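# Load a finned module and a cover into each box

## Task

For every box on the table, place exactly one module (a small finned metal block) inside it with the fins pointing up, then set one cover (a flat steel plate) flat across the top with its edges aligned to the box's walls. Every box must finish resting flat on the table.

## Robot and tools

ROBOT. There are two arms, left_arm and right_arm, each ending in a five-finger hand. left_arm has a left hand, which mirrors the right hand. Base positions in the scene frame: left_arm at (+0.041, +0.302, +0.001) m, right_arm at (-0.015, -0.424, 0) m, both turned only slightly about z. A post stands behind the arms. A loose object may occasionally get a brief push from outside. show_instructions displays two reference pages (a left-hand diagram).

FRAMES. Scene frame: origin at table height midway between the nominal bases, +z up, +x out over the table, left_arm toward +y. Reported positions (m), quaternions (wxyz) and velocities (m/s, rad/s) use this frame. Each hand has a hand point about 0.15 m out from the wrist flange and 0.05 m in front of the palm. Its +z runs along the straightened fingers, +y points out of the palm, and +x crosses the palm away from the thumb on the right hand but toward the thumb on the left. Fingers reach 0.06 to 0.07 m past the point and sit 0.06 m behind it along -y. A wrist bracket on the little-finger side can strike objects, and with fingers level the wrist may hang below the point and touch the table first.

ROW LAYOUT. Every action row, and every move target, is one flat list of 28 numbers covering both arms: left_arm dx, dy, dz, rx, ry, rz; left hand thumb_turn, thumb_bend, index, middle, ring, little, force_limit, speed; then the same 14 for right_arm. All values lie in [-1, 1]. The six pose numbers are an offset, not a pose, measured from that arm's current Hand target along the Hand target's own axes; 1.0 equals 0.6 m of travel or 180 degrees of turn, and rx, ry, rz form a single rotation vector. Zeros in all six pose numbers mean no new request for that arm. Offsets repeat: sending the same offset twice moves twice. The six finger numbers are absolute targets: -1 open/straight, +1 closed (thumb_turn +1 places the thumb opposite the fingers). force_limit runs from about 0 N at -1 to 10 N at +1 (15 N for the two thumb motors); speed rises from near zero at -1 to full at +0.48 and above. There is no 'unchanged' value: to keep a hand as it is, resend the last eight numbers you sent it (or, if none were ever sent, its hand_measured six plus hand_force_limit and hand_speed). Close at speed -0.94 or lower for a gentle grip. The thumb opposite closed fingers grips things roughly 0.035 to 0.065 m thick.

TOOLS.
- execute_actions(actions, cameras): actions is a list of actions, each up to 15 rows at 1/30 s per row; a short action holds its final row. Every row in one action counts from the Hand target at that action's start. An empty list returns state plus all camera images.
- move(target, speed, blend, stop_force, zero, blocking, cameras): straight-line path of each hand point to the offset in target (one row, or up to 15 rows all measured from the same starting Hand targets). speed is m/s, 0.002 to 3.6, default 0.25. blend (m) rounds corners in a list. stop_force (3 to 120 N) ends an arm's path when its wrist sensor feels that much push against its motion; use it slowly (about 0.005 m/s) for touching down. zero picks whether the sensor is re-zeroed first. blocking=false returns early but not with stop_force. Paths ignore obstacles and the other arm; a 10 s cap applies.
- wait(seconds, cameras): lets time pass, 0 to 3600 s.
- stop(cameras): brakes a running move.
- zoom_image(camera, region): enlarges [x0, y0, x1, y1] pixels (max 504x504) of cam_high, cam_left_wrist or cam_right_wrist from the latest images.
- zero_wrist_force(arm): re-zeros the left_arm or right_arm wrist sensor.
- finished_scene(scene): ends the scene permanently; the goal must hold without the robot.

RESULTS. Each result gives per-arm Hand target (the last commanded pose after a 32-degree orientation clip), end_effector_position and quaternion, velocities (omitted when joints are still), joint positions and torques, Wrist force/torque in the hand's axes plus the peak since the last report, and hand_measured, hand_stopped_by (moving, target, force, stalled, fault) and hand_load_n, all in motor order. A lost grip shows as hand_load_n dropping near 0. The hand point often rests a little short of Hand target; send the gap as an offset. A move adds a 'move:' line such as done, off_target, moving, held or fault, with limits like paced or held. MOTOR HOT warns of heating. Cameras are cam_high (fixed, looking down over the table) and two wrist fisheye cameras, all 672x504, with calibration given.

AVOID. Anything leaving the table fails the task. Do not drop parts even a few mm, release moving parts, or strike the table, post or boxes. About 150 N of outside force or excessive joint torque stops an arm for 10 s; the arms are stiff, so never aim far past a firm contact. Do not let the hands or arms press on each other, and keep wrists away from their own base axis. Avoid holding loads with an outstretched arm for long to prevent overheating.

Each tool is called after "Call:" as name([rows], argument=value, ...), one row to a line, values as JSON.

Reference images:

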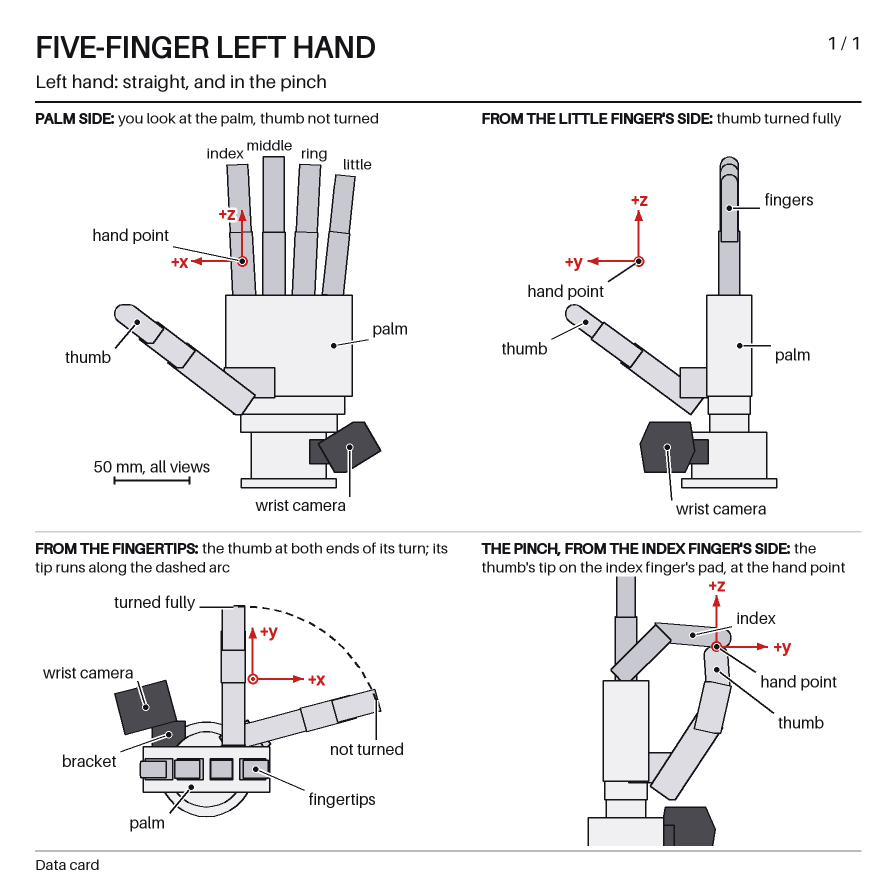

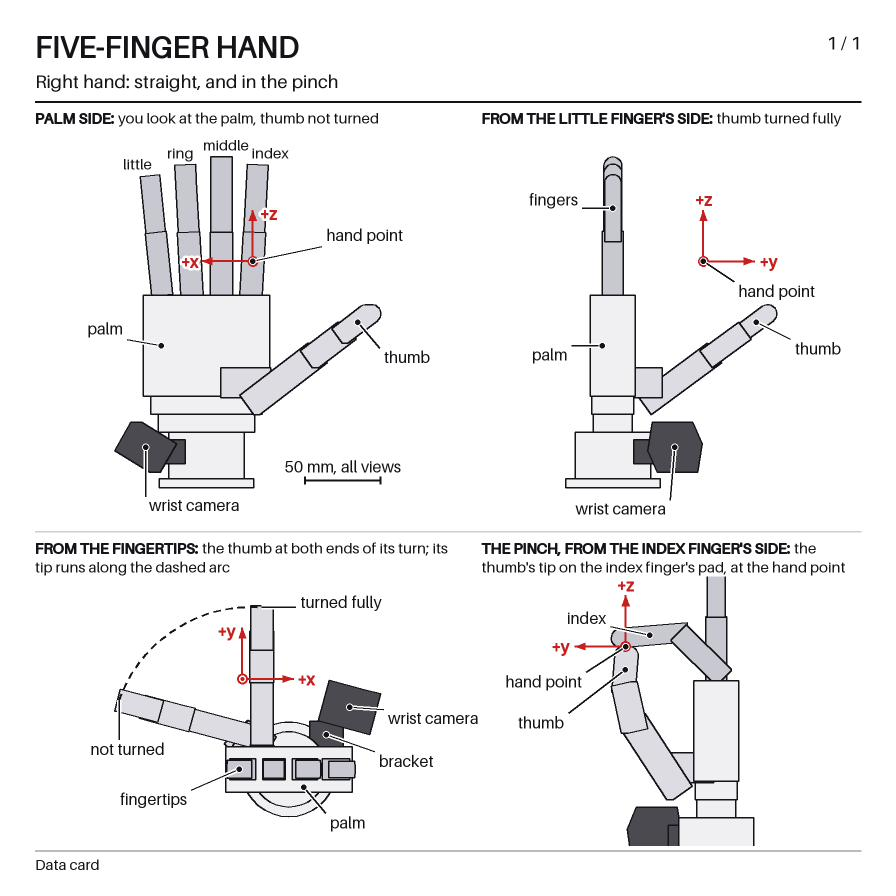

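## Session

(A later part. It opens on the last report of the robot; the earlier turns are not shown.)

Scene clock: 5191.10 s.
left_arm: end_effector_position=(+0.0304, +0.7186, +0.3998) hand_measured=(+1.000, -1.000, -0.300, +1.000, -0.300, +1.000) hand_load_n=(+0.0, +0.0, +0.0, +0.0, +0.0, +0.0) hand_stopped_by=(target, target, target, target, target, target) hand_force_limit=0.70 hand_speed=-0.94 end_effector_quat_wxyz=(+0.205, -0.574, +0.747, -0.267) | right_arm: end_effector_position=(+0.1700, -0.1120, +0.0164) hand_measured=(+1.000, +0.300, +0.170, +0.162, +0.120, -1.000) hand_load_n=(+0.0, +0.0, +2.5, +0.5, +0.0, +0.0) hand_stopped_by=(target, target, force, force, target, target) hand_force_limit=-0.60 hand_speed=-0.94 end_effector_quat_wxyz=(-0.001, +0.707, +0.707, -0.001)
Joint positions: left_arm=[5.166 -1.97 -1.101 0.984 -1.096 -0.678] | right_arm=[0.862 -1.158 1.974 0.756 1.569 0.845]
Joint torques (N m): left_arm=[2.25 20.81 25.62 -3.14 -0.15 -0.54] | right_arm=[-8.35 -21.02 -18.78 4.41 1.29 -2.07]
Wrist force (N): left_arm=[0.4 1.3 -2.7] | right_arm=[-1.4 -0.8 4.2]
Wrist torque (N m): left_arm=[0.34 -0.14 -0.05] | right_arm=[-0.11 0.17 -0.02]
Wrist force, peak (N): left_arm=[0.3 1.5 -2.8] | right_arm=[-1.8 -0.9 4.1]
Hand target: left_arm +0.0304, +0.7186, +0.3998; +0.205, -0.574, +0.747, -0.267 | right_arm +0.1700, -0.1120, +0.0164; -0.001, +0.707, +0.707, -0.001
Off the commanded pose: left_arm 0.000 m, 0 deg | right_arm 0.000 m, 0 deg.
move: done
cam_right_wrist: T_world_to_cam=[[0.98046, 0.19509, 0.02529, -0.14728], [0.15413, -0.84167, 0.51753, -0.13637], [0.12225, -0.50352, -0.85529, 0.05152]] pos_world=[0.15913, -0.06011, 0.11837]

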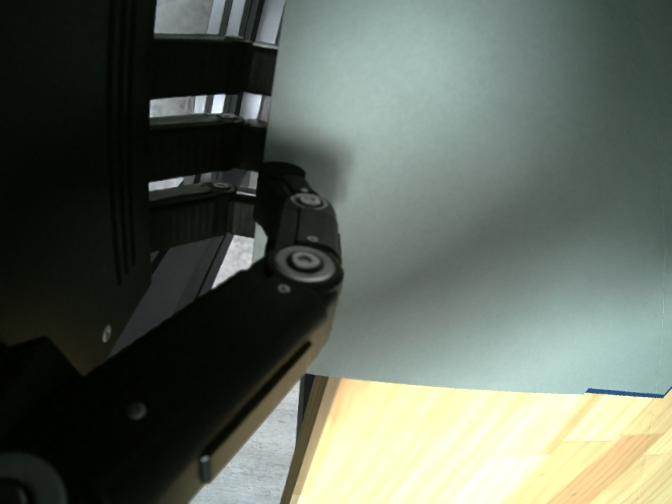

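Call:
move([
  [0,0,0,0,0,0,1,-1,-0.3,1,-0.3,1,0.7,-0.94,0,0,0,0,0,0,1,0.3,0.3,0.3,0.12,-1,0.0,-0.94],
])

Call:
move([
  [0,0,0,0,0,0,1,-1,-0.3,1,-0.3,1,0.7,-0.94,0,0,0,0,0,0,1,0.3,0.3,0.3,0.3,-1,-0.8,-0.94],
])

Scene clock: 5198.90 s.
left_arm: end_effector_position=(+0.0304, +0.7186, +0.3998) hand_measured=(+1.000, -1.000, -0.300, +1.000, -0.300, +1.000) hand_load_n=(+0.0, +0.0, +0.0, +0.0, +0.0, +0.0) hand_stopped_by=(target, target, target, target, target, target) hand_force_limit=0.70 hand_speed=-0.94 end_effector_quat_wxyz=(+0.205, -0.574, +0.747, -0.267) | right_arm: end_effector_position=(+0.1700, -0.1120, +0.0164) hand_measured=(+1.000, +0.300, +0.196, +0.188, +0.120, -1.000) hand_load_n=(+0.0, +0.0, +5.0, +5.5, +0.0, +0.0) hand_stopped_by=(target, target, force, force, target, target) hand_force_limit=0.00 hand_speed=-0.94 end_effector_quat_wxyz=(-0.001, +0.707, +0.707, -0.001)
Joint positions: left_arm=[5.166 -1.97 -1.101 0.984 -1.096 -0.678] | right_arm=[0.862 -1.158 1.974 0.756 1.569 0.845]
Joint torques (N m): left_arm=[2.52 21.15 26.34 -3 -0.28 -0.44] | right_arm=[-7.34 -23.56 -18.93 4.35 1.17 -2.04]
Wrist force (N): left_arm=[0.2 1.5 -2.5] | right_arm=[-1.4 -0.8 4.9]
Wrist torque (N m): left_arm=[0.37 -0.10 -0.07] | right_arm=[-0.03 0.15 -0.04]
Wrist force, peak (N): left_arm=[0.1 1.7 -2.8] | right_arm=[-1.2 -1.1 4.9]
Hand target: left_arm +0.0304, +0.7186, +0.3998; +0.205, -0.574, +0.747, -0.267 | right_arm +0.1700, -0.1120, +0.0164; -0.001, +0.707, +0.707, -0.001
Off the commanded pose: left_arm 0.000 m, 0 deg | right_arm 0.000 m, 0 deg.
move: done

Scene clock: 5199.40 s.
left_arm: end_effector_position=(+0.0304, +0.7186, +0.3998) hand_measured=(+1.000, -1.000, -0.300, +1.000, -0.300, +1.000) hand_load_n=(+0.5, +0.0, +0.0, +0.0, +0.0, +0.0) hand_stopped_by=(target, target, target, target, target, target) hand_force_limit=0.70 hand_speed=-0.94 end_effector_quat_wxyz=(+0.205, -0.574, +0.747, -0.267) | right_arm: end_effector_position=(+0.1700, -0.1120, +0.0164) hand_measured=(+1.000, +0.300, +0.196, +0.188, +0.158, -1.000) hand_load_n=(+0.0, +0.0, +5.5, +5.5, +1.0, +0.0) hand_stopped_by=(target, target, force, force, force, target) hand_force_limit=-0.80 hand_speed=-0.94 end_effector_quat_wxyz=(-0.001, +0.707, +0.707, -0.001)
Joint positions: left_arm=[5.166 -1.97 -1.101 0.984 -1.096 -0.678] | right_arm=[0.862 -1.158 1.974 0.756 1.569 0.845]
Joint torques (N m): left_arm=[2.95 21.58 26.53 -3.11 -0.22 -0.52] | right_arm=[-7.28 -25.56 -19.8 4.4 1.35 -2.18]
Wrist force (N): left_arm=[0.3 1.4 -2.8] | right_arm=[-1.6 -1.1 5.1]
Wrist torque (N m): left_arm=[0.37 -0.12 -0.06] | right_arm=[-0.09 0.16 -0.07]
Wrist force, peak (N): left_arm=[0.2 1.6 -2.9] | right_arm=[-1.6 -1.4 5.2]
Hand target: left_arm +0.0304, +0.7186, +0.3998; +0.205, -0.574, +0.747, -0.267 | right_arm +0.1700, -0.1120, +0.0164; -0.001, +0.707, +0.707, -0.001
Off the commanded pose: left_arm 0.000 m, 0 deg | right_arm 0.000 m, 0 deg.
move: done

Call:
move([
  [0,0,0,0,0,0,1,-1,-0.3,1,-0.3,1,0.7,-0.94,0,0,-0.05,0,0,0,1,0.3,0.3,0.3,0.3,-1,-0.8,-0.94],
], speed=0.02, cameras=["cam_high", "cam_right_wrist"])

Scene clock: 5207.87 s.
left_arm: end_effector_position=(+0.0304, +0.7186, +0.3998) hand_measured=(+1.000, -1.000, -0.300, +1.000, -0.300, +1.000) hand_load_n=(+0.0, +0.0, +0.0, +0.0, +0.0, +0.0) hand_stopped_by=(target, target, target, target, target, target) hand_force_limit=0.70 hand_speed=-0.94 end_effector_quat_wxyz=(+0.205, -0.574, +0.747, -0.267) | right_arm: end_effector_position=(+0.1700, -0.1120, +0.0463) hand_measured=(+1.000, +0.300, +0.196, +0.188, +0.158, -1.000) hand_load_n=(+0.0, +0.5, +5.5, +5.5, +1.0, +0.0) hand_stopped_by=(target, target, force, force, force, target) hand_force_limit=-0.80 hand_speed=-0.94 end_effector_quat_wxyz=(-0.001, +0.707, +0.707, -0.001)
Joint positions: left_arm=[5.166 -1.97 -1.101 0.984 -1.096 -0.678] | right_arm=[0.862 -1.212 1.951 0.833 1.569 0.845]
Joint torques (N m): left_arm=[2.11 20.86 26.15 -3.07 -0.34 -0.48] | right_arm=[-8.09 -32.12 -20 4.43 1.17 -2.24]
Wrist force (N): left_arm=[0.1 1.4 -2.7] | right_arm=[-1.2 -1.1 5.0]
Wrist torque (N m): left_arm=[0.36 -0.08 -0.07] | right_arm=[-0.07 0.10 -0.03]
Wrist force, peak (N): left_arm=[0.2 1.7 -2.9] | right_arm=[-1.5 -0.9 5.3]
Hand target: left_arm +0.0304, +0.7186, +0.3998; +0.205, -0.574, +0.747, -0.267 | right_arm +0.1700, -0.1120, +0.0464; -0.001, +0.707, +0.707, -0.001
Off the commanded pose: left_arm 0.000 m, 0 deg | right_arm 0.000 m, 0 deg.
move: done
cam_right_wrist: T_world_to_cam=[[0.98046, 0.19509, 0.02529, -0.14804], [0.15413, -0.84167, 0.51753, -0.1519], [0.12225, -0.50352, -0.85529, 0.07718]] pos_world=[0.15913, -0.06011, 0.14837]

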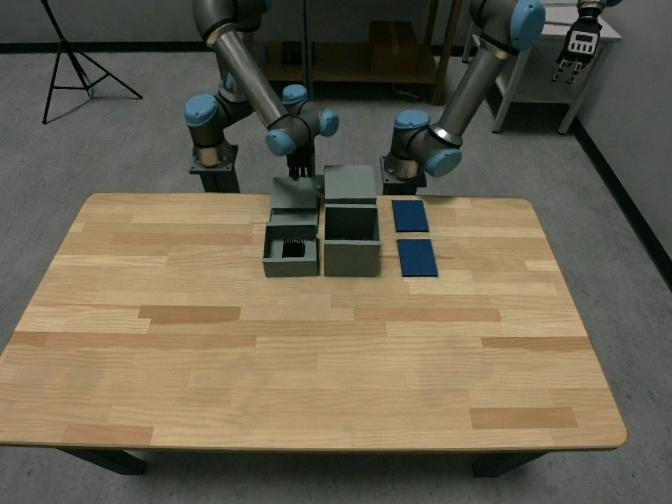

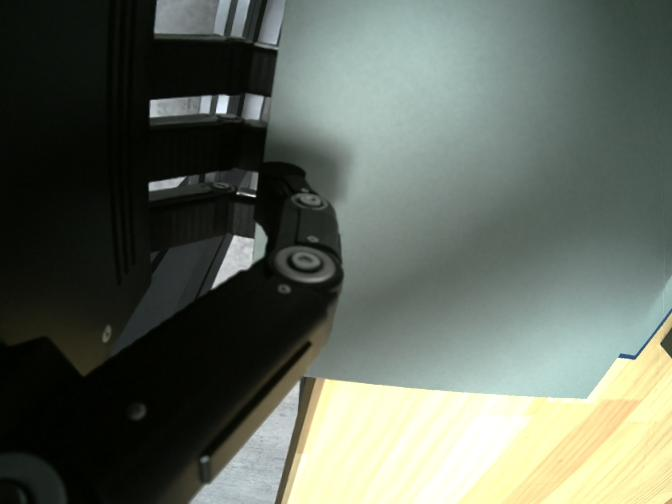

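Call:
move([
  [0,0,0,0,0,0,1,-1,-0.3,1,-0.3,1,0.7,-0.94,0,0,-0.2893,0,0,0,1,0.3,0.3,0.3,0.3,-1,-0.8,-0.94],
], speed=0.08)

Call:
move([
  [0,0,0,0,0,0,1,-1,-0.3,1,-0.3,1,0.7,-0.94,0.0667,0.5075,0,0,0,-0.5,1,0.3,0.3,0.3,0.3,-1,-0.8,-0.94],
], speed=0.12, cameras=["cam_high", "cam_right_wrist"])

Scene clock: 5239.07 s.
left_arm: end_effector_position=(+0.0304, +0.7186, +0.3998) hand_measured=(+1.000, -1.000, -0.300, +1.000, -0.300, +1.000) hand_load_n=(+0.0, +0.0, +0.0, +0.0, +0.0, +0.0) hand_stopped_by=(target, target, target, target, target, target) hand_force_limit=0.70 hand_speed=-0.94 end_effector_quat_wxyz=(+0.205, -0.574, +0.747, -0.267) | right_arm: end_effector_position=(+0.1704, -0.1120, +0.2199) hand_measured=(+1.000, +0.300, +0.196, +0.188, +0.158, -1.000) hand_load_n=(+0.0, +0.0, +5.5, +5.5, +0.5, +0.0) hand_stopped_by=(target, target, force, force, force, target) hand_force_limit=-0.80 hand_speed=-0.94 end_effector_quat_wxyz=(-0.001, +0.707, +0.707, -0.001)
Joint positions: left_arm=[5.166 -1.97 -1.101 0.984 -1.096 -0.678] | right_arm=[0.861 -1.42 1.712 1.28 1.569 0.844]
Joint torques (N m): left_arm=[1.98 21.48 25.35 -3.02 -0.52 -0.31] | right_arm=[-7.83 -28.31 -25.52 4.42 -0.28 -1.34]
Wrist force (N): left_arm=[0.3 1.5 -2.7] | right_arm=[-1.2 -1.2 4.6]
Wrist torque (N m): left_arm=[0.38 -0.12 -0.06] | right_arm=[-0.07 0.13 -0.04]
Wrist force, peak (N): left_arm=[0.4 1.7 -2.8] | right_arm=[-1.4 -1.3 5.7]
Hand target: left_arm +0.0304, +0.7186, +0.3998; +0.205, -0.574, +0.747, -0.267 | right_arm +0.1703, -0.1120, +0.2199; -0.001, +0.707, +0.707, -0.001
Off the commanded pose: left_arm 0.000 m, 0 deg | right_arm 0.000 m, 0 deg.
move: done

Scene clock: 5246.10 s.
left_arm: end_effector_position=(+0.0304, +0.7186, +0.3998) hand_measured=(+1.000, -1.000, -0.300, +1.000, -0.300, +1.000) hand_load_n=(+0.0, +0.0, +0.0, +0.0, +0.0, +0.0) hand_stopped_by=(target, target, target, target, target, target) hand_force_limit=0.70 hand_speed=-0.94 end_effector_quat_wxyz=(+0.205, -0.574, +0.747, -0.267) | right_arm: end_effector_position=(+0.4748, -0.0720, +0.2194) hand_measured=(+1.000, +0.300, +0.196, +0.188, +0.158, -1.000) hand_load_n=(+0.0, +0.5, +5.5, +5.5, +1.0, +0.0) hand_stopped_by=(target, target, force, force, force, target) hand_force_limit=-0.80 hand_speed=-0.94 end_effector_quat_wxyz=(-0.001, +0.000, +1.000, +0.000)
Joint positions: left_arm=[5.166 -1.97 -1.101 0.984 -1.096 -0.678] | right_arm=[0.335 -0.976 1.093 1.456 1.57 -1.253]
Joint torques (N m): left_arm=[1.48 21.77 25.55 -3.12 -0.71 -0.33] | right_arm=[-8.99 -33.73 -27.49 4.38 -1.34 -2.31]
Wrist force (N): left_arm=[0.1 1.5 -2.6] | right_arm=[-1.7 -0.7 4.8]
Wrist torque (N m): left_arm=[0.37 -0.08 -0.08] | right_arm=[0.00 0.21 -0.07]
Wrist force, peak (N): left_arm=[0.2 1.6 -2.9] | right_arm=[-1.8 -1.1 5.1]
Hand target: left_arm +0.0304, +0.7186, +0.3998; +0.205, -0.574, +0.747, -0.267 | right_arm +0.4748, -0.0720, +0.2194; -0.001, +0.000, +1.000, +0.000
Off the commanded pose: left_arm 0.000 m, 0 deg | right_arm 0.000 m, 0 deg.
move: done
cam_right_wrist: T_world_to_cam=[[-0.19491, 0.98043, 0.02764, 0.15504], [0.84252, 0.15293, 0.5165, -0.50981], [0.50217, 0.12396, -0.85584, 0.07295]] pos_world=[0.42311, -0.08308, 0.32146]

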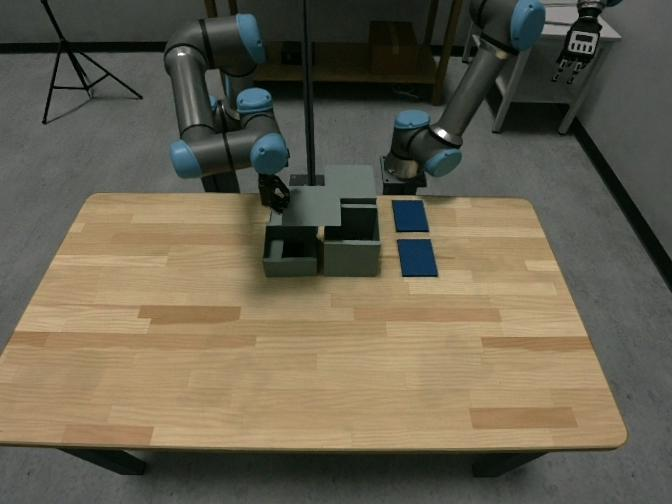

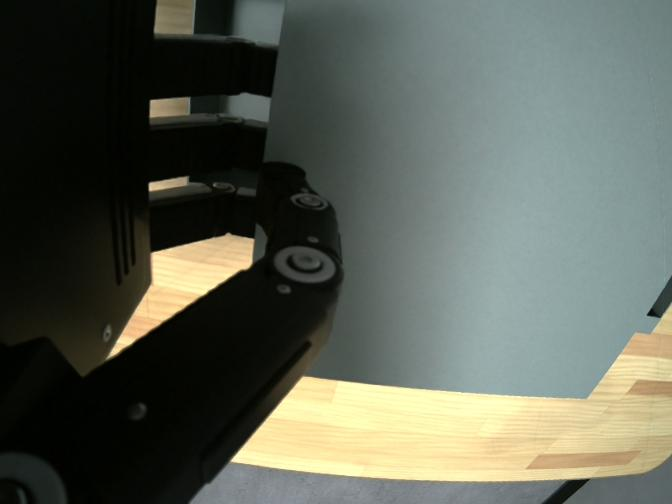

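Call:
move([
  [0,0,0,0,0,0,1,-1,-0.3,1,-0.3,1,0.7,-0.94,0,0.1008,0,0,0,0,1,0.3,0.3,0.3,0.3,-1,-0.8,-0.94],
  [0,0,0,0,0,0,1,-1,-0.3,1,-0.3,1,0.7,-0.94,0,0.1008,0.0823,0,0,0,1,0.3,0.3,0.3,0.3,-1,-0.8,-0.94],
], speed=0.07, blend=[0.01,0], cameras=["cam_high", "cam_right_wrist"])

Call:
zoom_image(camera="cam_high", region=[250, 160, 400, 290])

Scene clock: 5257.93 s.
left_arm: end_effector_position=(+0.0304, +0.7186, +0.3998) hand_measured=(+1.000, -1.000, -0.300, +1.000, -0.300, +1.000) hand_load_n=(+0.0, +0.0, +0.0, +0.0, +0.0, +0.0) hand_stopped_by=(target, target, target, target, target, target) hand_force_limit=0.70 hand_speed=-0.94 end_effector_quat_wxyz=(+0.205, -0.574, +0.747, -0.267) | right_arm: end_effector_position=(+0.4748, -0.0115, +0.1701) hand_measured=(+1.000, +0.300, +0.196, +0.188, +0.158, -1.000) hand_load_n=(+0.0, +0.0, +5.5, +5.5, +1.0, +0.0) hand_stopped_by=(target, target, force, force, force, target) hand_force_limit=-0.80 hand_speed=-0.94 end_effector_quat_wxyz=(-0.001, +0.000, +1.000, +0.000)
Joint positions: left_arm=[5.166 -1.97 -1.101 0.984 -1.096 -0.678] | right_arm=[0.438 -0.863 1.03 1.405 1.57 -1.15]
Joint torques (N m): left_arm=[1.31 22.5 25.6 -2.94 -0.78 -0.27] | right_arm=[5.76 -37.25 -12.76 0.24 -1.36 2.1]
Wrist force (N): left_arm=[0.1 1.3 -2.5] | right_arm=[-1.5 -0.9 4.9]
Wrist torque (N m): left_arm=[0.34 -0.09 -0.07] | right_arm=[-0.04 0.15 -0.17]
Wrist force, peak (N): left_arm=[0.3 1.4 -3.0] | right_arm=[-1.4 -1.1 5.7]
Hand target: left_arm +0.0304, +0.7186, +0.3998; +0.205, -0.574, +0.747, -0.267 | right_arm +0.4748, -0.0115, +0.1700; -0.001, +0.000, +1.000, +0.000
Off the commanded pose: left_arm 0.000 m, 0 deg | right_arm 0.000 m, 0 deg.
move: done
cam_right_wrist: T_world_to_cam=[[-0.19507, 0.9804, 0.02753, 0.09726], [0.84251, 0.15313, 0.51646, -0.49348], [0.50212, 0.12395, -0.85587, 0.02334]] pos_world=[0.42301, -0.02268, 0.27216]

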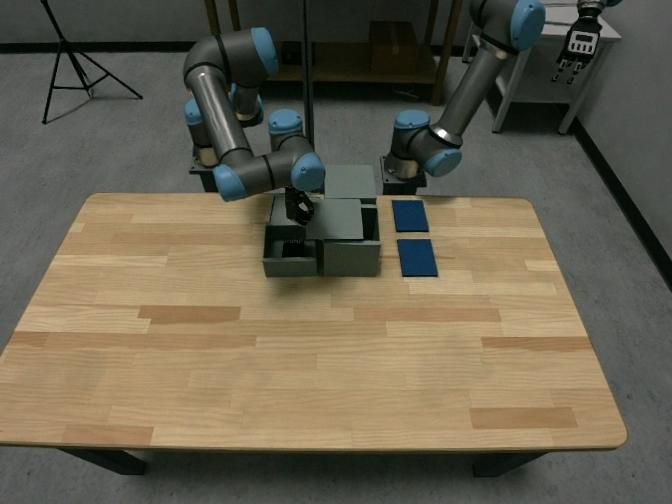

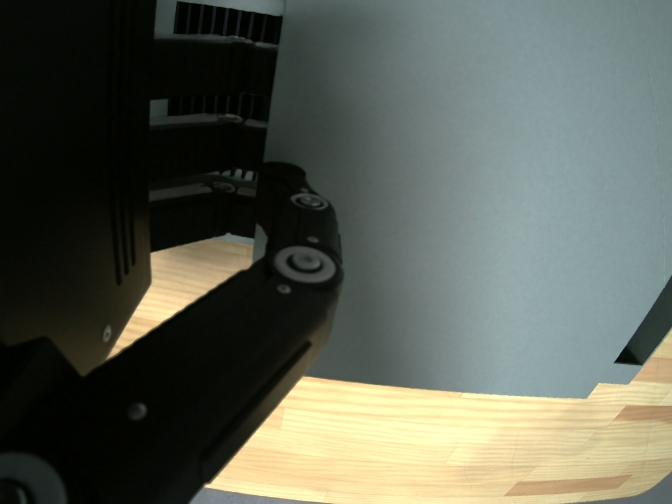

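Scaled by 3.360 from the camera's image (finer frame: 960x720).

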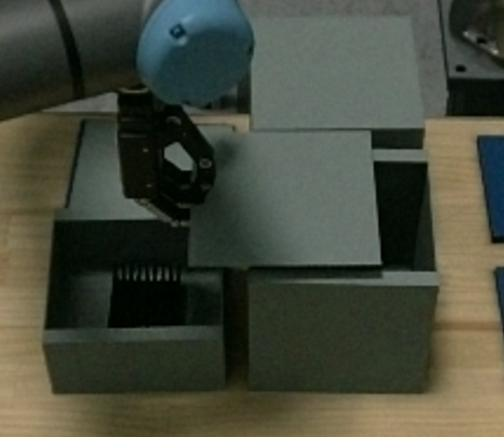

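Call:
zoom_image(camera="cam_high", region=[300, 190, 385, 250])

Scaled by 5.929 from the camera's image (finer frame: 960x720).

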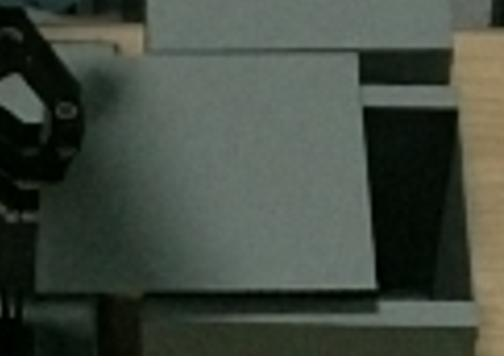

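Call:
move([
  [0,0,0,0,0,0,1,-1,-0.3,1,-0.3,1,0.7,-0.94,-0.0033,0,0.01,0,0,0.0078,1,0.3,0.3,0.3,0.3,-1,-0.8,-0.94],
], speed=0.04, cameras=["cam_high", "cam_right_wrist"])

Call:
zoom_image(camera="cam_high", region=[300, 190, 385, 250])

Call:
zoom_image(camera="cam_high", region=[315, 225, 385, 285])

Scene clock: 5310.80 s.
left_arm: end_effector_position=(+0.0304, +0.7186, +0.3998) hand_measured=(+1.000, -1.000, -0.300, +1.000, -0.300, +1.000) hand_load_n=(+0.0, +0.0, +0.0, +0.0, +0.0, +0.0) hand_stopped_by=(target, target, target, target, target, target) hand_force_limit=0.70 hand_speed=-0.94 end_effector_quat_wxyz=(+0.205, -0.574, +0.747, -0.267) | right_arm: end_effector_position=(+0.4767, -0.0115, +0.1641) hand_measured=(+1.000, +0.300, +0.196, +0.188, +0.158, -1.000) hand_load_n=(+0.0, +0.0, +5.5, +5.5, +1.0, +0.0) hand_stopped_by=(target, target, force, force, force, target) hand_force_limit=-0.80 hand_speed=-0.94 end_effector_quat_wxyz=(-0.001, +0.012, +1.000, +0.000)
Joint positions: left_arm=[5.166 -1.97 -1.101 0.984 -1.096 -0.678] | right_arm=[0.439 -0.857 1.037 1.393 1.57 -1.125]
Joint torques (N m): left_arm=[1.44 21.31 25.6 -2.92 -0.91 -0.16] | right_arm=[7.61 -36.71 -12.06 0.55 -1.24 2.06]
Wrist force (N): left_arm=[0.3 1.4 -2.6] | right_arm=[-1.3 -1.1 4.9]
Wrist torque (N m): left_arm=[0.36 -0.12 -0.05] | right_arm=[-0.05 0.13 -0.16]
Wrist force, peak (N): left_arm=[0.3 1.7 -2.7] | right_arm=[-1.6 -1.1 5.2]
Hand target: left_arm +0.0304, +0.7186, +0.3998; +0.205, -0.574, +0.747, -0.267 | right_arm +0.4767, -0.0115, +0.1640; -0.001, +0.012, +1.000, +0.000
Off the commanded pose: left_arm 0.000 m, 0 deg | right_arm 0.000 m, 0 deg.
move: done
cam_right_wrist: T_world_to_cam=[[-0.17104, 0.98488, 0.02756, 0.08635], [0.846, 0.13247, 0.51647, -0.49397], [0.50501, 0.11165, -0.85586, 0.01568]] pos_world=[0.42475, -0.02136, 0.26616]

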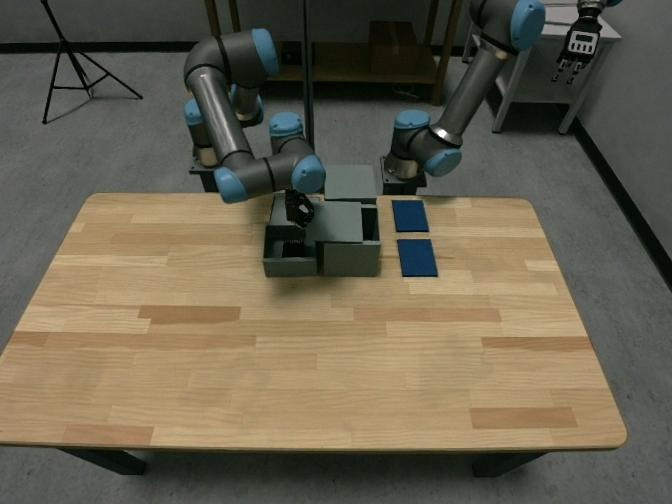

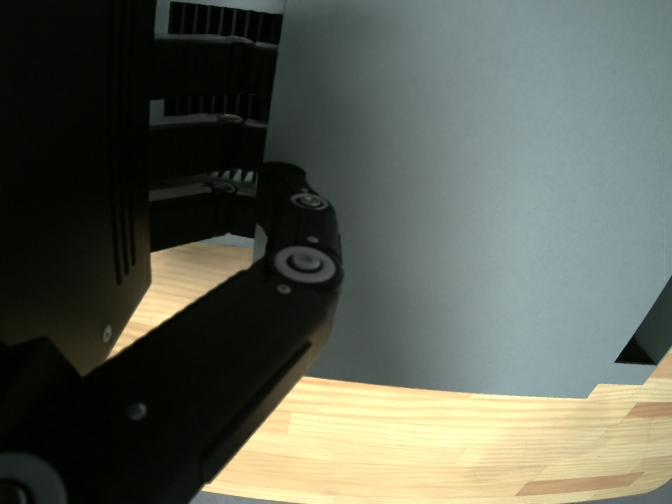

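Scaled by 5.929 from the camera's image (finer frame: 960x720).

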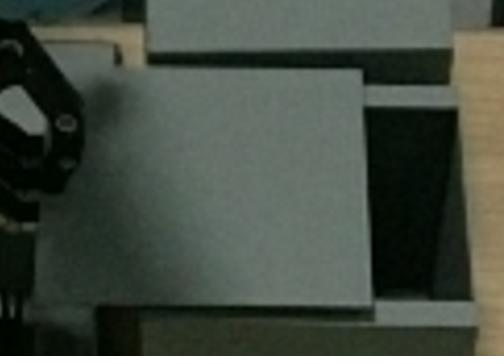

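Scaled by 7.200 from the camera's image (finer frame: 960x720).

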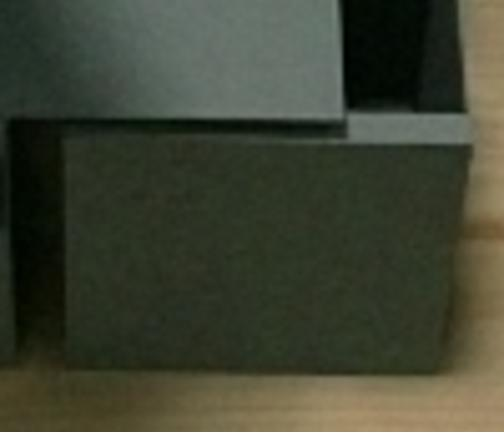

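Call:
move([
  [0,0,0,0,0,0,1,-1,-0.3,1,-0.3,1,0.7,-0.94,0.0023,0,0.01,0,0,0.0033,1,0.3,0.3,0.3,0.3,-1,-0.8,-0.94],
], speed=0.02)

Call:
move([
  [0,0,0,0,0,0,1,-1,-0.3,1,-0.3,1,0.7,-0.94,0,0,0.012,0,0,0,1,0.3,0.3,0.3,0.3,-1,-0.8,-0.94],
], speed=0.006, stop_force=3, cameras=["cam_high", "cam_right_wrist"])

Call:
zoom_image(camera="cam_high", region=[300, 190, 385, 250])

Scene clock: 5335.00 s.
left_arm: end_effector_position=(+0.0304, +0.7186, +0.3998) hand_measured=(+1.000, -1.000, -0.300, +1.000, -0.300, +1.000) hand_load_n=(+0.0, +0.0, +0.0, +0.0, +0.0, +0.0) hand_stopped_by=(target, target, target, target, target, target) hand_force_limit=0.70 hand_speed=-0.94 end_effector_quat_wxyz=(+0.205, -0.574, +0.747, -0.267) | right_arm: end_effector_position=(+0.4754, -0.0115, +0.1581) hand_measured=(+1.000, +0.300, +0.196, +0.188, +0.158, -1.000) hand_load_n=(+0.0, +0.5, +5.5, +5.5, +1.0, +0.0) hand_stopped_by=(target, target, force, force, force, target) hand_force_limit=-0.80 hand_speed=-0.94 end_effector_quat_wxyz=(-0.001, +0.017, +1.000, +0.000)
Joint positions: left_arm=[5.166 -1.97 -1.101 0.984 -1.096 -0.678] | right_arm=[0.441 -0.858 1.053 1.377 1.57 -1.112]
Joint torques (N m): left_arm=[1.02 21.98 25.3 -2.84 -1.03 -0.17] | right_arm=[7.27 -48.88 -10.98 0.41 0.71 2.14]
Wrist force (N): left_arm=[0.3 1.6 -2.7] | right_arm=[-1.7 -1.1 5.0]
Wrist torque (N m): left_arm=[0.40 -0.12 -0.06] | right_arm=[-0.07 0.18 -0.18]
Wrist force, peak (N): left_arm=[0.2 1.6 -2.9] | right_arm=[-1.4 -0.8 5.3]
Hand target: left_arm +0.0304, +0.7186, +0.3998; +0.205, -0.574, +0.747, -0.267 | right_arm +0.4753, -0.0115, +0.1580; -0.001, +0.017, +1.000, +0.000
Off the commanded pose: left_arm 0.000 m, 0 deg | right_arm 0.000 m, 0 deg.
move: done

Scene clock: 5336.73 s.
left_arm: end_effector_position=(+0.0304, +0.7186, +0.3998) hand_measured=(+1.000, -1.000, -0.300, +1.000, -0.300, +1.000) hand_load_n=(+0.0, +0.0, +0.0, +0.5, +0.0, +0.0) hand_stopped_by=(target, target, target, target, target, target) hand_force_limit=0.70 hand_speed=-0.94 end_effector_quat_wxyz=(+0.205, -0.574, +0.747, -0.267) | right_arm: end_effector_position=(+0.4753, -0.0115, +0.1543) hand_measured=(+1.000, +0.300, +0.196, +0.188, +0.158, -1.000) hand_load_n=(+0.0, +0.5, +5.0, +3.0, +0.0, +0.0) hand_stopped_by=(target, target, force, force, force, target) hand_force_limit=-0.80 hand_speed=-0.94 end_effector_quat_wxyz=(-0.001, +0.017, +1.000, +0.000)
Joint positions: left_arm=[5.166 -1.97 -1.101 0.984 -1.096 -0.678] | right_arm=[0.441 -0.856 1.06 1.369 1.57 -1.112]
Joint torques (N m): left_arm=[0.52 22.06 25.87 -2.98 -1.04 -0.13] | right_arm=[7.29 -46.73 -25.01 4.16 0.6 1.98]
Wrist force (N): left_arm=[0.2 1.4 -2.7] | right_arm=[-1.5 -1.3 1.8]
Wrist torque (N m): left_arm=[0.37 -0.11 -0.07] | right_arm=[-0.03 0.29 -0.17]
Wrist force, peak (N): left_arm=[0.4 1.5 -3.0] | right_arm=[-1.7 -1.0 5.2]
Hand target: left_arm +0.0304, +0.7186, +0.3998; +0.205, -0.574, +0.747, -0.267 | right_arm +0.4753, -0.0115, +0.1543; -0.001, +0.017, +1.000, +0.000 (not the last commanded pose)
Off the commanded pose: left_arm 0.000 m, 0 deg | right_arm 0.003 m, 0 deg.
move: contact (right_arm)
cam_right_wrist: T_world_to_cam=[[-0.16074, 0.98661, 0.02754, 0.0815], [0.84734, 0.12363, 0.51646, -0.48853], [0.50614, 0.10635, -0.85587, 0.00748]] pos_world=[0.42327, -0.0208, 0.25646]

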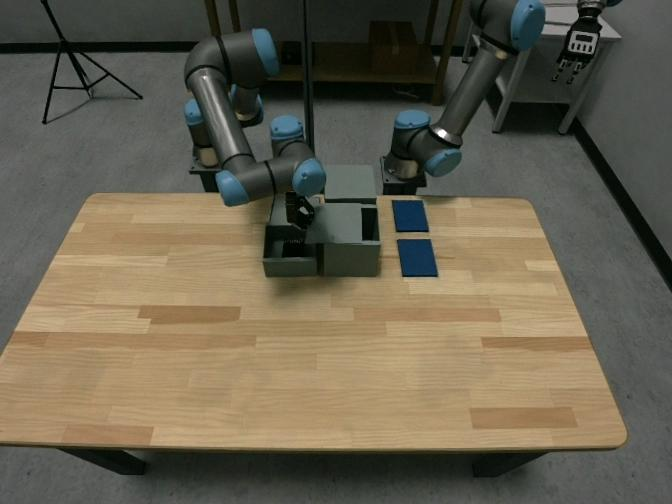

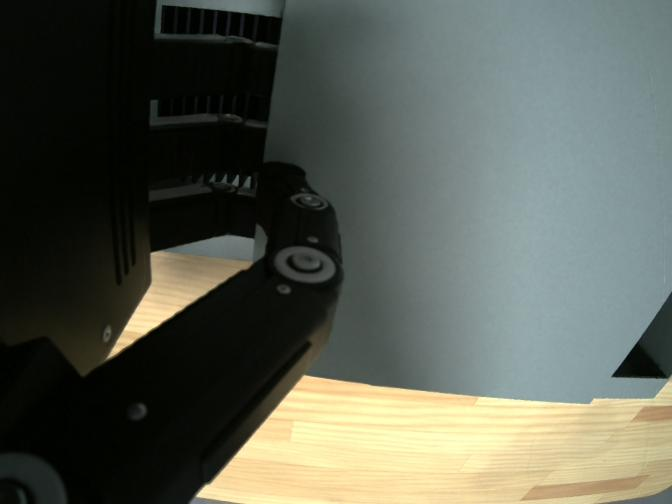

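Scaled by 5.929 from the camera's image (finer frame: 960x720).

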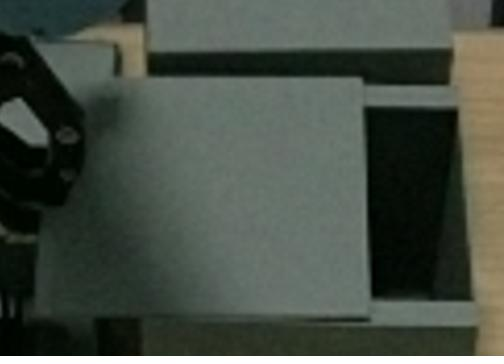

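Call:
zoom_image(camera="cam_high", region=[315, 225, 385, 285])

Call:
zoom_image(camera="cam_high", region=[355, 195, 385, 250])

Call:
zoom_image(camera="cam_high", region=[315, 230, 345, 255])

Scaled by 7.200 from the camera's image (finer frame: 960x720).

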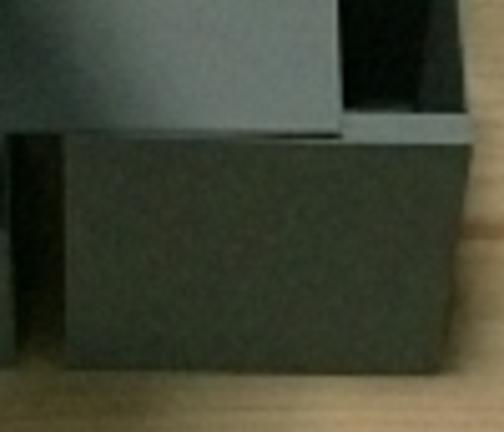

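Scaled by 9.164 from the camera's image (finer frame: 960x720).

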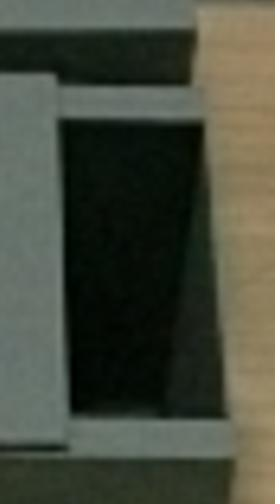

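Scaled by 16.800 from the camera's image (finer frame: 960x720).

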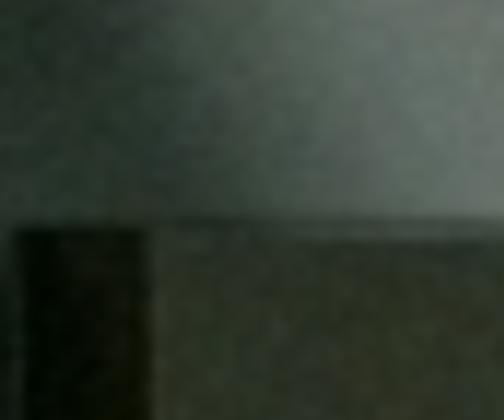

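Call:
move([
  [0,0,0,0,0,0,1,-1,-0.3,1,-0.3,1,0.7,-0.94,0,0,-0.0067,0,0,0,1,0.3,0.3,0.3,0.3,-1,-0.8,-0.94],
  [0,0,0,0,0,0,1,-1,-0.3,1,-0.3,1,0.7,-0.94,-0.0058,0,-0.0067,0,0,0,1,0.3,0.3,0.3,0.3,-1,-0.8,-0.94],
], speed=0.012)

Call:
move([
  [0,0,0,0,0,0,1,-1,-0.3,1,-0.3,1,0.7,-0.94,0,0,0.012,0,0,0,1,0.3,0.3,0.3,0.3,-1,-0.8,-0.94],
], speed=0.006, stop_force=3, cameras=["cam_high", "cam_right_wrist"])

Call:
zoom_image(camera="cam_high", region=[355, 195, 385, 250])

Call:
zoom_image(camera="cam_high", region=[315, 225, 385, 285])

Scene clock: 5370.73 s.
left_arm: end_effector_position=(+0.0304, +0.7186, +0.3998) hand_measured=(+1.000, -1.000, -0.300, +1.000, -0.300, +1.000) hand_load_n=(+0.0, +0.0, +0.0, +0.0, +0.0, +0.0) hand_stopped_by=(target, target, target, target, target, target) hand_force_limit=0.70 hand_speed=-0.94 end_effector_quat_wxyz=(+0.205, -0.574, +0.747, -0.267) | right_arm: end_effector_position=(+0.4788, -0.0116, +0.1583) hand_measured=(+1.000, +0.300, +0.196, +0.188, +0.158, -1.000) hand_load_n=(+0.0, +0.5, +6.0, +5.5, +1.0, +0.0) hand_stopped_by=(target, target, force, force, force, target) hand_force_limit=-0.80 hand_speed=-0.94 end_effector_quat_wxyz=(-0.001, +0.017, +1.000, +0.000)
Joint positions: left_arm=[5.166 -1.97 -1.101 0.984 -1.096 -0.678] | right_arm=[0.438 -0.851 1.041 1.383 1.57 -1.115]
Joint torques (N m): left_arm=[1.02 21.81 25.69 -2.94 -1.07 -0.03] | right_arm=[-8.51 -38.33 -24.08 4.75 0.3 -2.35]
Wrist force (N): left_arm=[0.3 1.6 -2.6] | right_arm=[-1.8 -1.0 5.1]
Wrist torque (N m): left_arm=[0.39 -0.12 -0.06] | right_arm=[-0.06 0.20 -0.07]
Wrist force, peak (N): left_arm=[0.2 1.5 -2.9] | right_arm=[-1.6 -1.1 5.2]
Hand target: left_arm +0.0304, +0.7186, +0.3998; +0.205, -0.574, +0.747, -0.267 | right_arm +0.4788, -0.0116, +0.1583; -0.001, +0.017, +1.000, +0.000
Off the commanded pose: left_arm 0.000 m, 0 deg | right_arm 0.000 m, 0 deg.
move: done

Scene clock: 5372.53 s.
left_arm: end_effector_position=(+0.0304, +0.7186, +0.3998) hand_measured=(+1.000, -1.000, -0.300, +1.000, -0.300, +1.000) hand_load_n=(+0.0, +0.0, +0.0, +0.0, +0.0, +0.0) hand_stopped_by=(target, target, target, target, target, target) hand_force_limit=0.70 hand_speed=-0.94 end_effector_quat_wxyz=(+0.205, -0.574, +0.747, -0.267) | right_arm: end_effector_position=(+0.4788, -0.0116, +0.1542) hand_measured=(+1.000, +0.300, +0.196, +0.188, +0.158, -1.000) hand_load_n=(+0.0, +0.0, +5.0, +2.5, +0.0, +0.0) hand_stopped_by=(target, target, force, force, force, target) hand_force_limit=-0.80 hand_speed=-0.94 end_effector_quat_wxyz=(-0.001, +0.017, +1.000, +0.000)
Joint positions: left_arm=[5.166 -1.97 -1.101 0.984 -1.096 -0.678] | right_arm=[0.438 -0.849 1.047 1.374 1.57 -1.115]
Joint torques (N m): left_arm=[0.17 21.6 25.71 -2.85 -1.1 0] | right_arm=[-7.89 -47.85 -25.27 4.38 0.77 -2.21]
Wrist force (N): left_arm=[0.1 1.5 -2.8] | right_arm=[-1.4 -1.5 1.3]
Wrist torque (N m): left_arm=[0.39 -0.09 -0.07] | right_arm=[-0.06 0.28 -0.07]
Wrist force, peak (N): left_arm=[0.2 1.5 -3.0] | right_arm=[-1.6 -1.1 5.0]
Hand target: left_arm +0.0304, +0.7186, +0.3998; +0.205, -0.574, +0.747, -0.267 | right_arm +0.4788, -0.0116, +0.1542; -0.001, +0.017, +1.000, +0.000 (not the last commanded pose)
Off the commanded pose: left_arm 0.000 m, 0 deg | right_arm 0.003 m, 0 deg.
move: contact (right_arm)
cam_right_wrist: T_world_to_cam=[[-0.16074, 0.98661, 0.02754, 0.08216], [0.84734, 0.12363, 0.51646, -0.49143], [0.50614, 0.10635, -0.85587, 0.00563]] pos_world=[0.42677, -0.0209, 0.25636]

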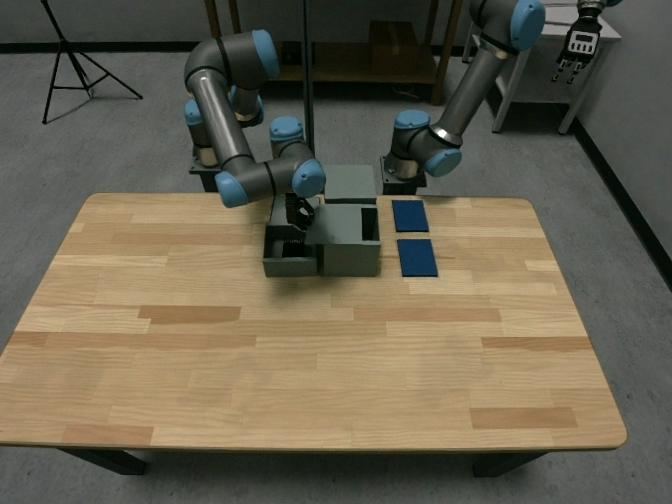

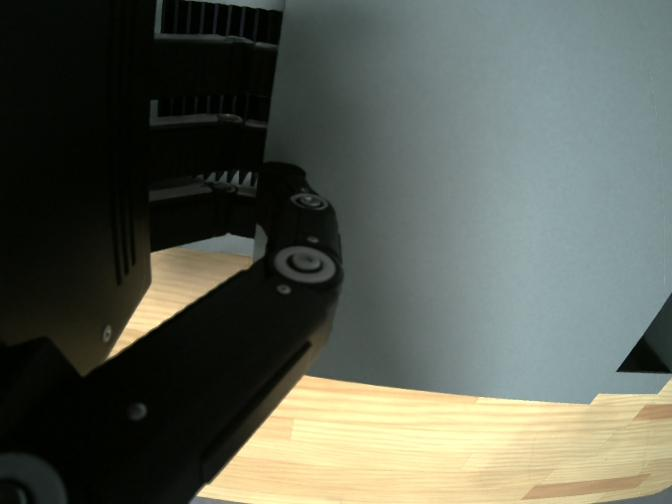

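Scaled by 9.164 from the camera's image (finer frame: 960x720).

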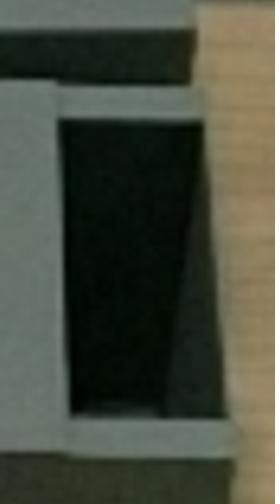

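Scaled by 7.200 from the camera's image (finer frame: 960x720).

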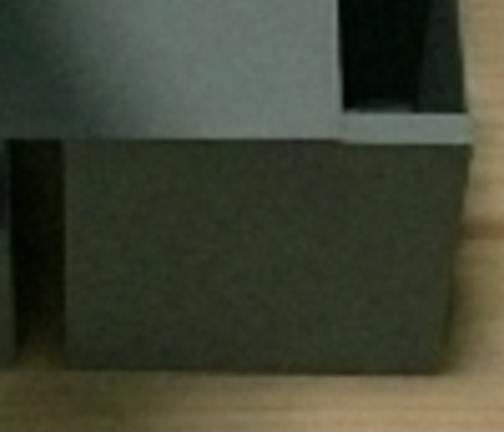

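Call:
move([
  [0,0,0,0,0,0,1,-1,-0.3,1,-0.3,1,0.7,-0.94,0,0,-0.0042,0,0,0,1,0.3,0.3,0.3,0.3,-1,-0.8,-0.94],
  [0,0,0,0,0,0,1,-1,-0.3,1,-0.3,1,0.7,-0.94,-0.0014,0,-0.0042,0,0,0,1,0.3,0.3,0.3,0.3,-1,-0.8,-0.94],
], speed=0.01)

Call:
move([
  [0,0,0,0,0,0,1,-1,-0.3,1,-0.3,1,0.7,-0.94,0,0,0.009,0,0,0,1,0.3,0.3,0.3,0.3,-1,-0.8,-0.94],
], speed=0.006, stop_force=3)

Call:
move([
  [0,0,0,0,0,0,1,-1,-0.3,1,-0.3,1,0.7,-0.94,0,0,0,0,0,0,1,0.3,0.08,0.08,0.08,-1,-0.8,-0.9],
])

Scene clock: 5388.90 s.
left_arm: end_effector_position=(+0.0304, +0.7186, +0.3998) hand_measured=(+1.000, -1.000, -0.300, +1.000, -0.300, +1.000) hand_load_n=(+0.0, +0.0, +0.0, +0.0, +0.0, +0.0) hand_stopped_by=(target, target, target, target, target, target) hand_force_limit=0.70 hand_speed=-0.94 end_effector_quat_wxyz=(+0.205, -0.574, +0.747, -0.267) | right_arm: end_effector_position=(+0.4796, -0.0116, +0.1568) hand_measured=(+1.000, +0.300, +0.196, +0.188, +0.158, -1.000) hand_load_n=(+0.0, +0.0, +5.5, +5.5, +1.0, +0.0) hand_stopped_by=(target, target, force, force, force, target) hand_force_limit=-0.80 hand_speed=-0.94 end_effector_quat_wxyz=(-0.001, +0.017, +1.000, +0.000)
Joint positions: left_arm=[5.166 -1.97 -1.101 0.984 -1.096 -0.678] | right_arm=[0.438 -0.848 1.04 1.381 1.57 -1.116]
Joint torques (N m): left_arm=[0.29 21.9 25.98 -2.81 -1.09 0.03] | right_arm=[-7.88 -36.67 -25.95 4.64 0.65 -2.39]
Wrist force (N): left_arm=[0.1 1.5 -2.7] | right_arm=[-1.8 -1.2 4.7]
Wrist torque (N m): left_arm=[0.38 -0.09 -0.07] | right_arm=[-0.08 0.21 -0.08]
Wrist force, peak (N): left_arm=[0.3 1.5 -3.0] | right_arm=[-1.9 -1.1 4.8]
Hand target: left_arm +0.0304, +0.7186, +0.3998; +0.205, -0.574, +0.747, -0.267 | right_arm +0.4797, -0.0116, +0.1568; -0.001, +0.017, +1.000, +0.000
Off the commanded pose: left_arm 0.000 m, 0 deg | right_arm 0.000 m, 0 deg.
move: done

Scene clock: 5390.43 s.
left_arm: end_effector_position=(+0.0304, +0.7186, +0.3998) hand_measured=(+1.000, -1.000, -0.300, +1.000, -0.300, +1.000) hand_load_n=(+0.0, +0.0, +0.0, +0.5, +0.0, +0.5) hand_stopped_by=(target, target, target, target, target, target) hand_force_limit=0.70 hand_speed=-0.94 end_effector_quat_wxyz=(+0.205, -0.574, +0.747, -0.267) | right_arm: end_effector_position=(+0.4797, -0.0116, +0.1542) hand_measured=(+1.000, +0.300, +0.196, +0.188, +0.158, -1.000) hand_load_n=(+0.0, +0.0, +5.5, +2.5, +0.0, +0.0) hand_stopped_by=(target, target, force, force, force, target) hand_force_limit=-0.80 hand_speed=-0.94 end_effector_quat_wxyz=(-0.001, +0.017, +1.000, +0.000)
Joint positions: left_arm=[5.166 -1.97 -1.101 0.984 -1.096 -0.678] | right_arm=[0.438 -0.847 1.044 1.375 1.57 -1.116]
Joint torques (N m): left_arm=[0.22 21.01 25.53 -2.78 -1.2 0.02] | right_arm=[-7.51 -48.16 -25.2 4.25 0.72 -2.25]
Wrist force (N): left_arm=[0.1 1.4 -2.8] | right_arm=[-1.5 -1.6 1.7]
Wrist torque (N m): left_arm=[0.37 -0.09 -0.07] | right_arm=[-0.08 0.30 -0.09]
Wrist force, peak (N): left_arm=[0.2 1.4 -3.0] | right_arm=[-1.6 -1.2 5.1]
Hand target: left_arm +0.0304, +0.7186, +0.3998; +0.205, -0.574, +0.747, -0.267 | right_arm +0.4797, -0.0116, +0.1542; -0.001, +0.017, +1.000, +0.000 (not the last commanded pose)
Off the commanded pose: left_arm 0.000 m, 0 deg | right_arm 0.003 m, 0 deg.
move: contact (right_arm)

Scene clock: 5391.13 s.
left_arm: end_effector_position=(+0.0304, +0.7186, +0.3998) hand_measured=(+1.000, -1.000, -0.300, +1.000, -0.300, +1.000) hand_load_n=(+0.0, +0.0, +0.0, +0.5, +0.0, +0.0) hand_stopped_by=(target, target, target, target, target, target) hand_force_limit=0.70 hand_speed=-0.94 end_effector_quat_wxyz=(+0.205, -0.574, +0.747, -0.267) | right_arm: end_effector_position=(+0.4797, -0.0116, +0.1543) hand_measured=(+1.000, +0.300, +0.080, +0.080, +0.080, -1.000) hand_load_n=(+0.0, +0.0, +0.5, +0.0, +0.0, +0.0) hand_stopped_by=(target, target, target, target, target, target) hand_force_limit=-0.80 hand_speed=-0.90 end_effector_quat_wxyz=(-0.001, +0.017, +1.000, +0.000)
Joint positions: left_arm=[5.166 -1.97 -1.101 0.984 -1.096 -0.678] | right_arm=[0.438 -0.847 1.044 1.375 1.57 -1.116]
Joint torques (N m): left_arm=[-0.13 21.28 25.42 -2.89 -1.17 -0.05] | right_arm=[-6.16 -45 -20.87 4.08 0.78 -2.16]
Wrist force (N): left_arm=[0.2 1.4 -2.6] | right_arm=[-1.7 -0.4 0.4]
Wrist torque (N m): left_arm=[0.36 -0.10 -0.07] | right_arm=[-0.04 0.28 -0.05]
Wrist force, peak (N): left_arm=[0.2 1.6 -2.8] | right_arm=[-1.4 -1.8 1.5]
Hand target: left_arm +0.0304, +0.7186, +0.3998; +0.205, -0.574, +0.747, -0.267 | right_arm +0.4797, -0.0116, +0.1542; -0.001, +0.017, +1.000, +0.000
Off the commanded pose: left_arm 0.000 m, 0 deg | right_arm 0.000 m, 0 deg.
move: done


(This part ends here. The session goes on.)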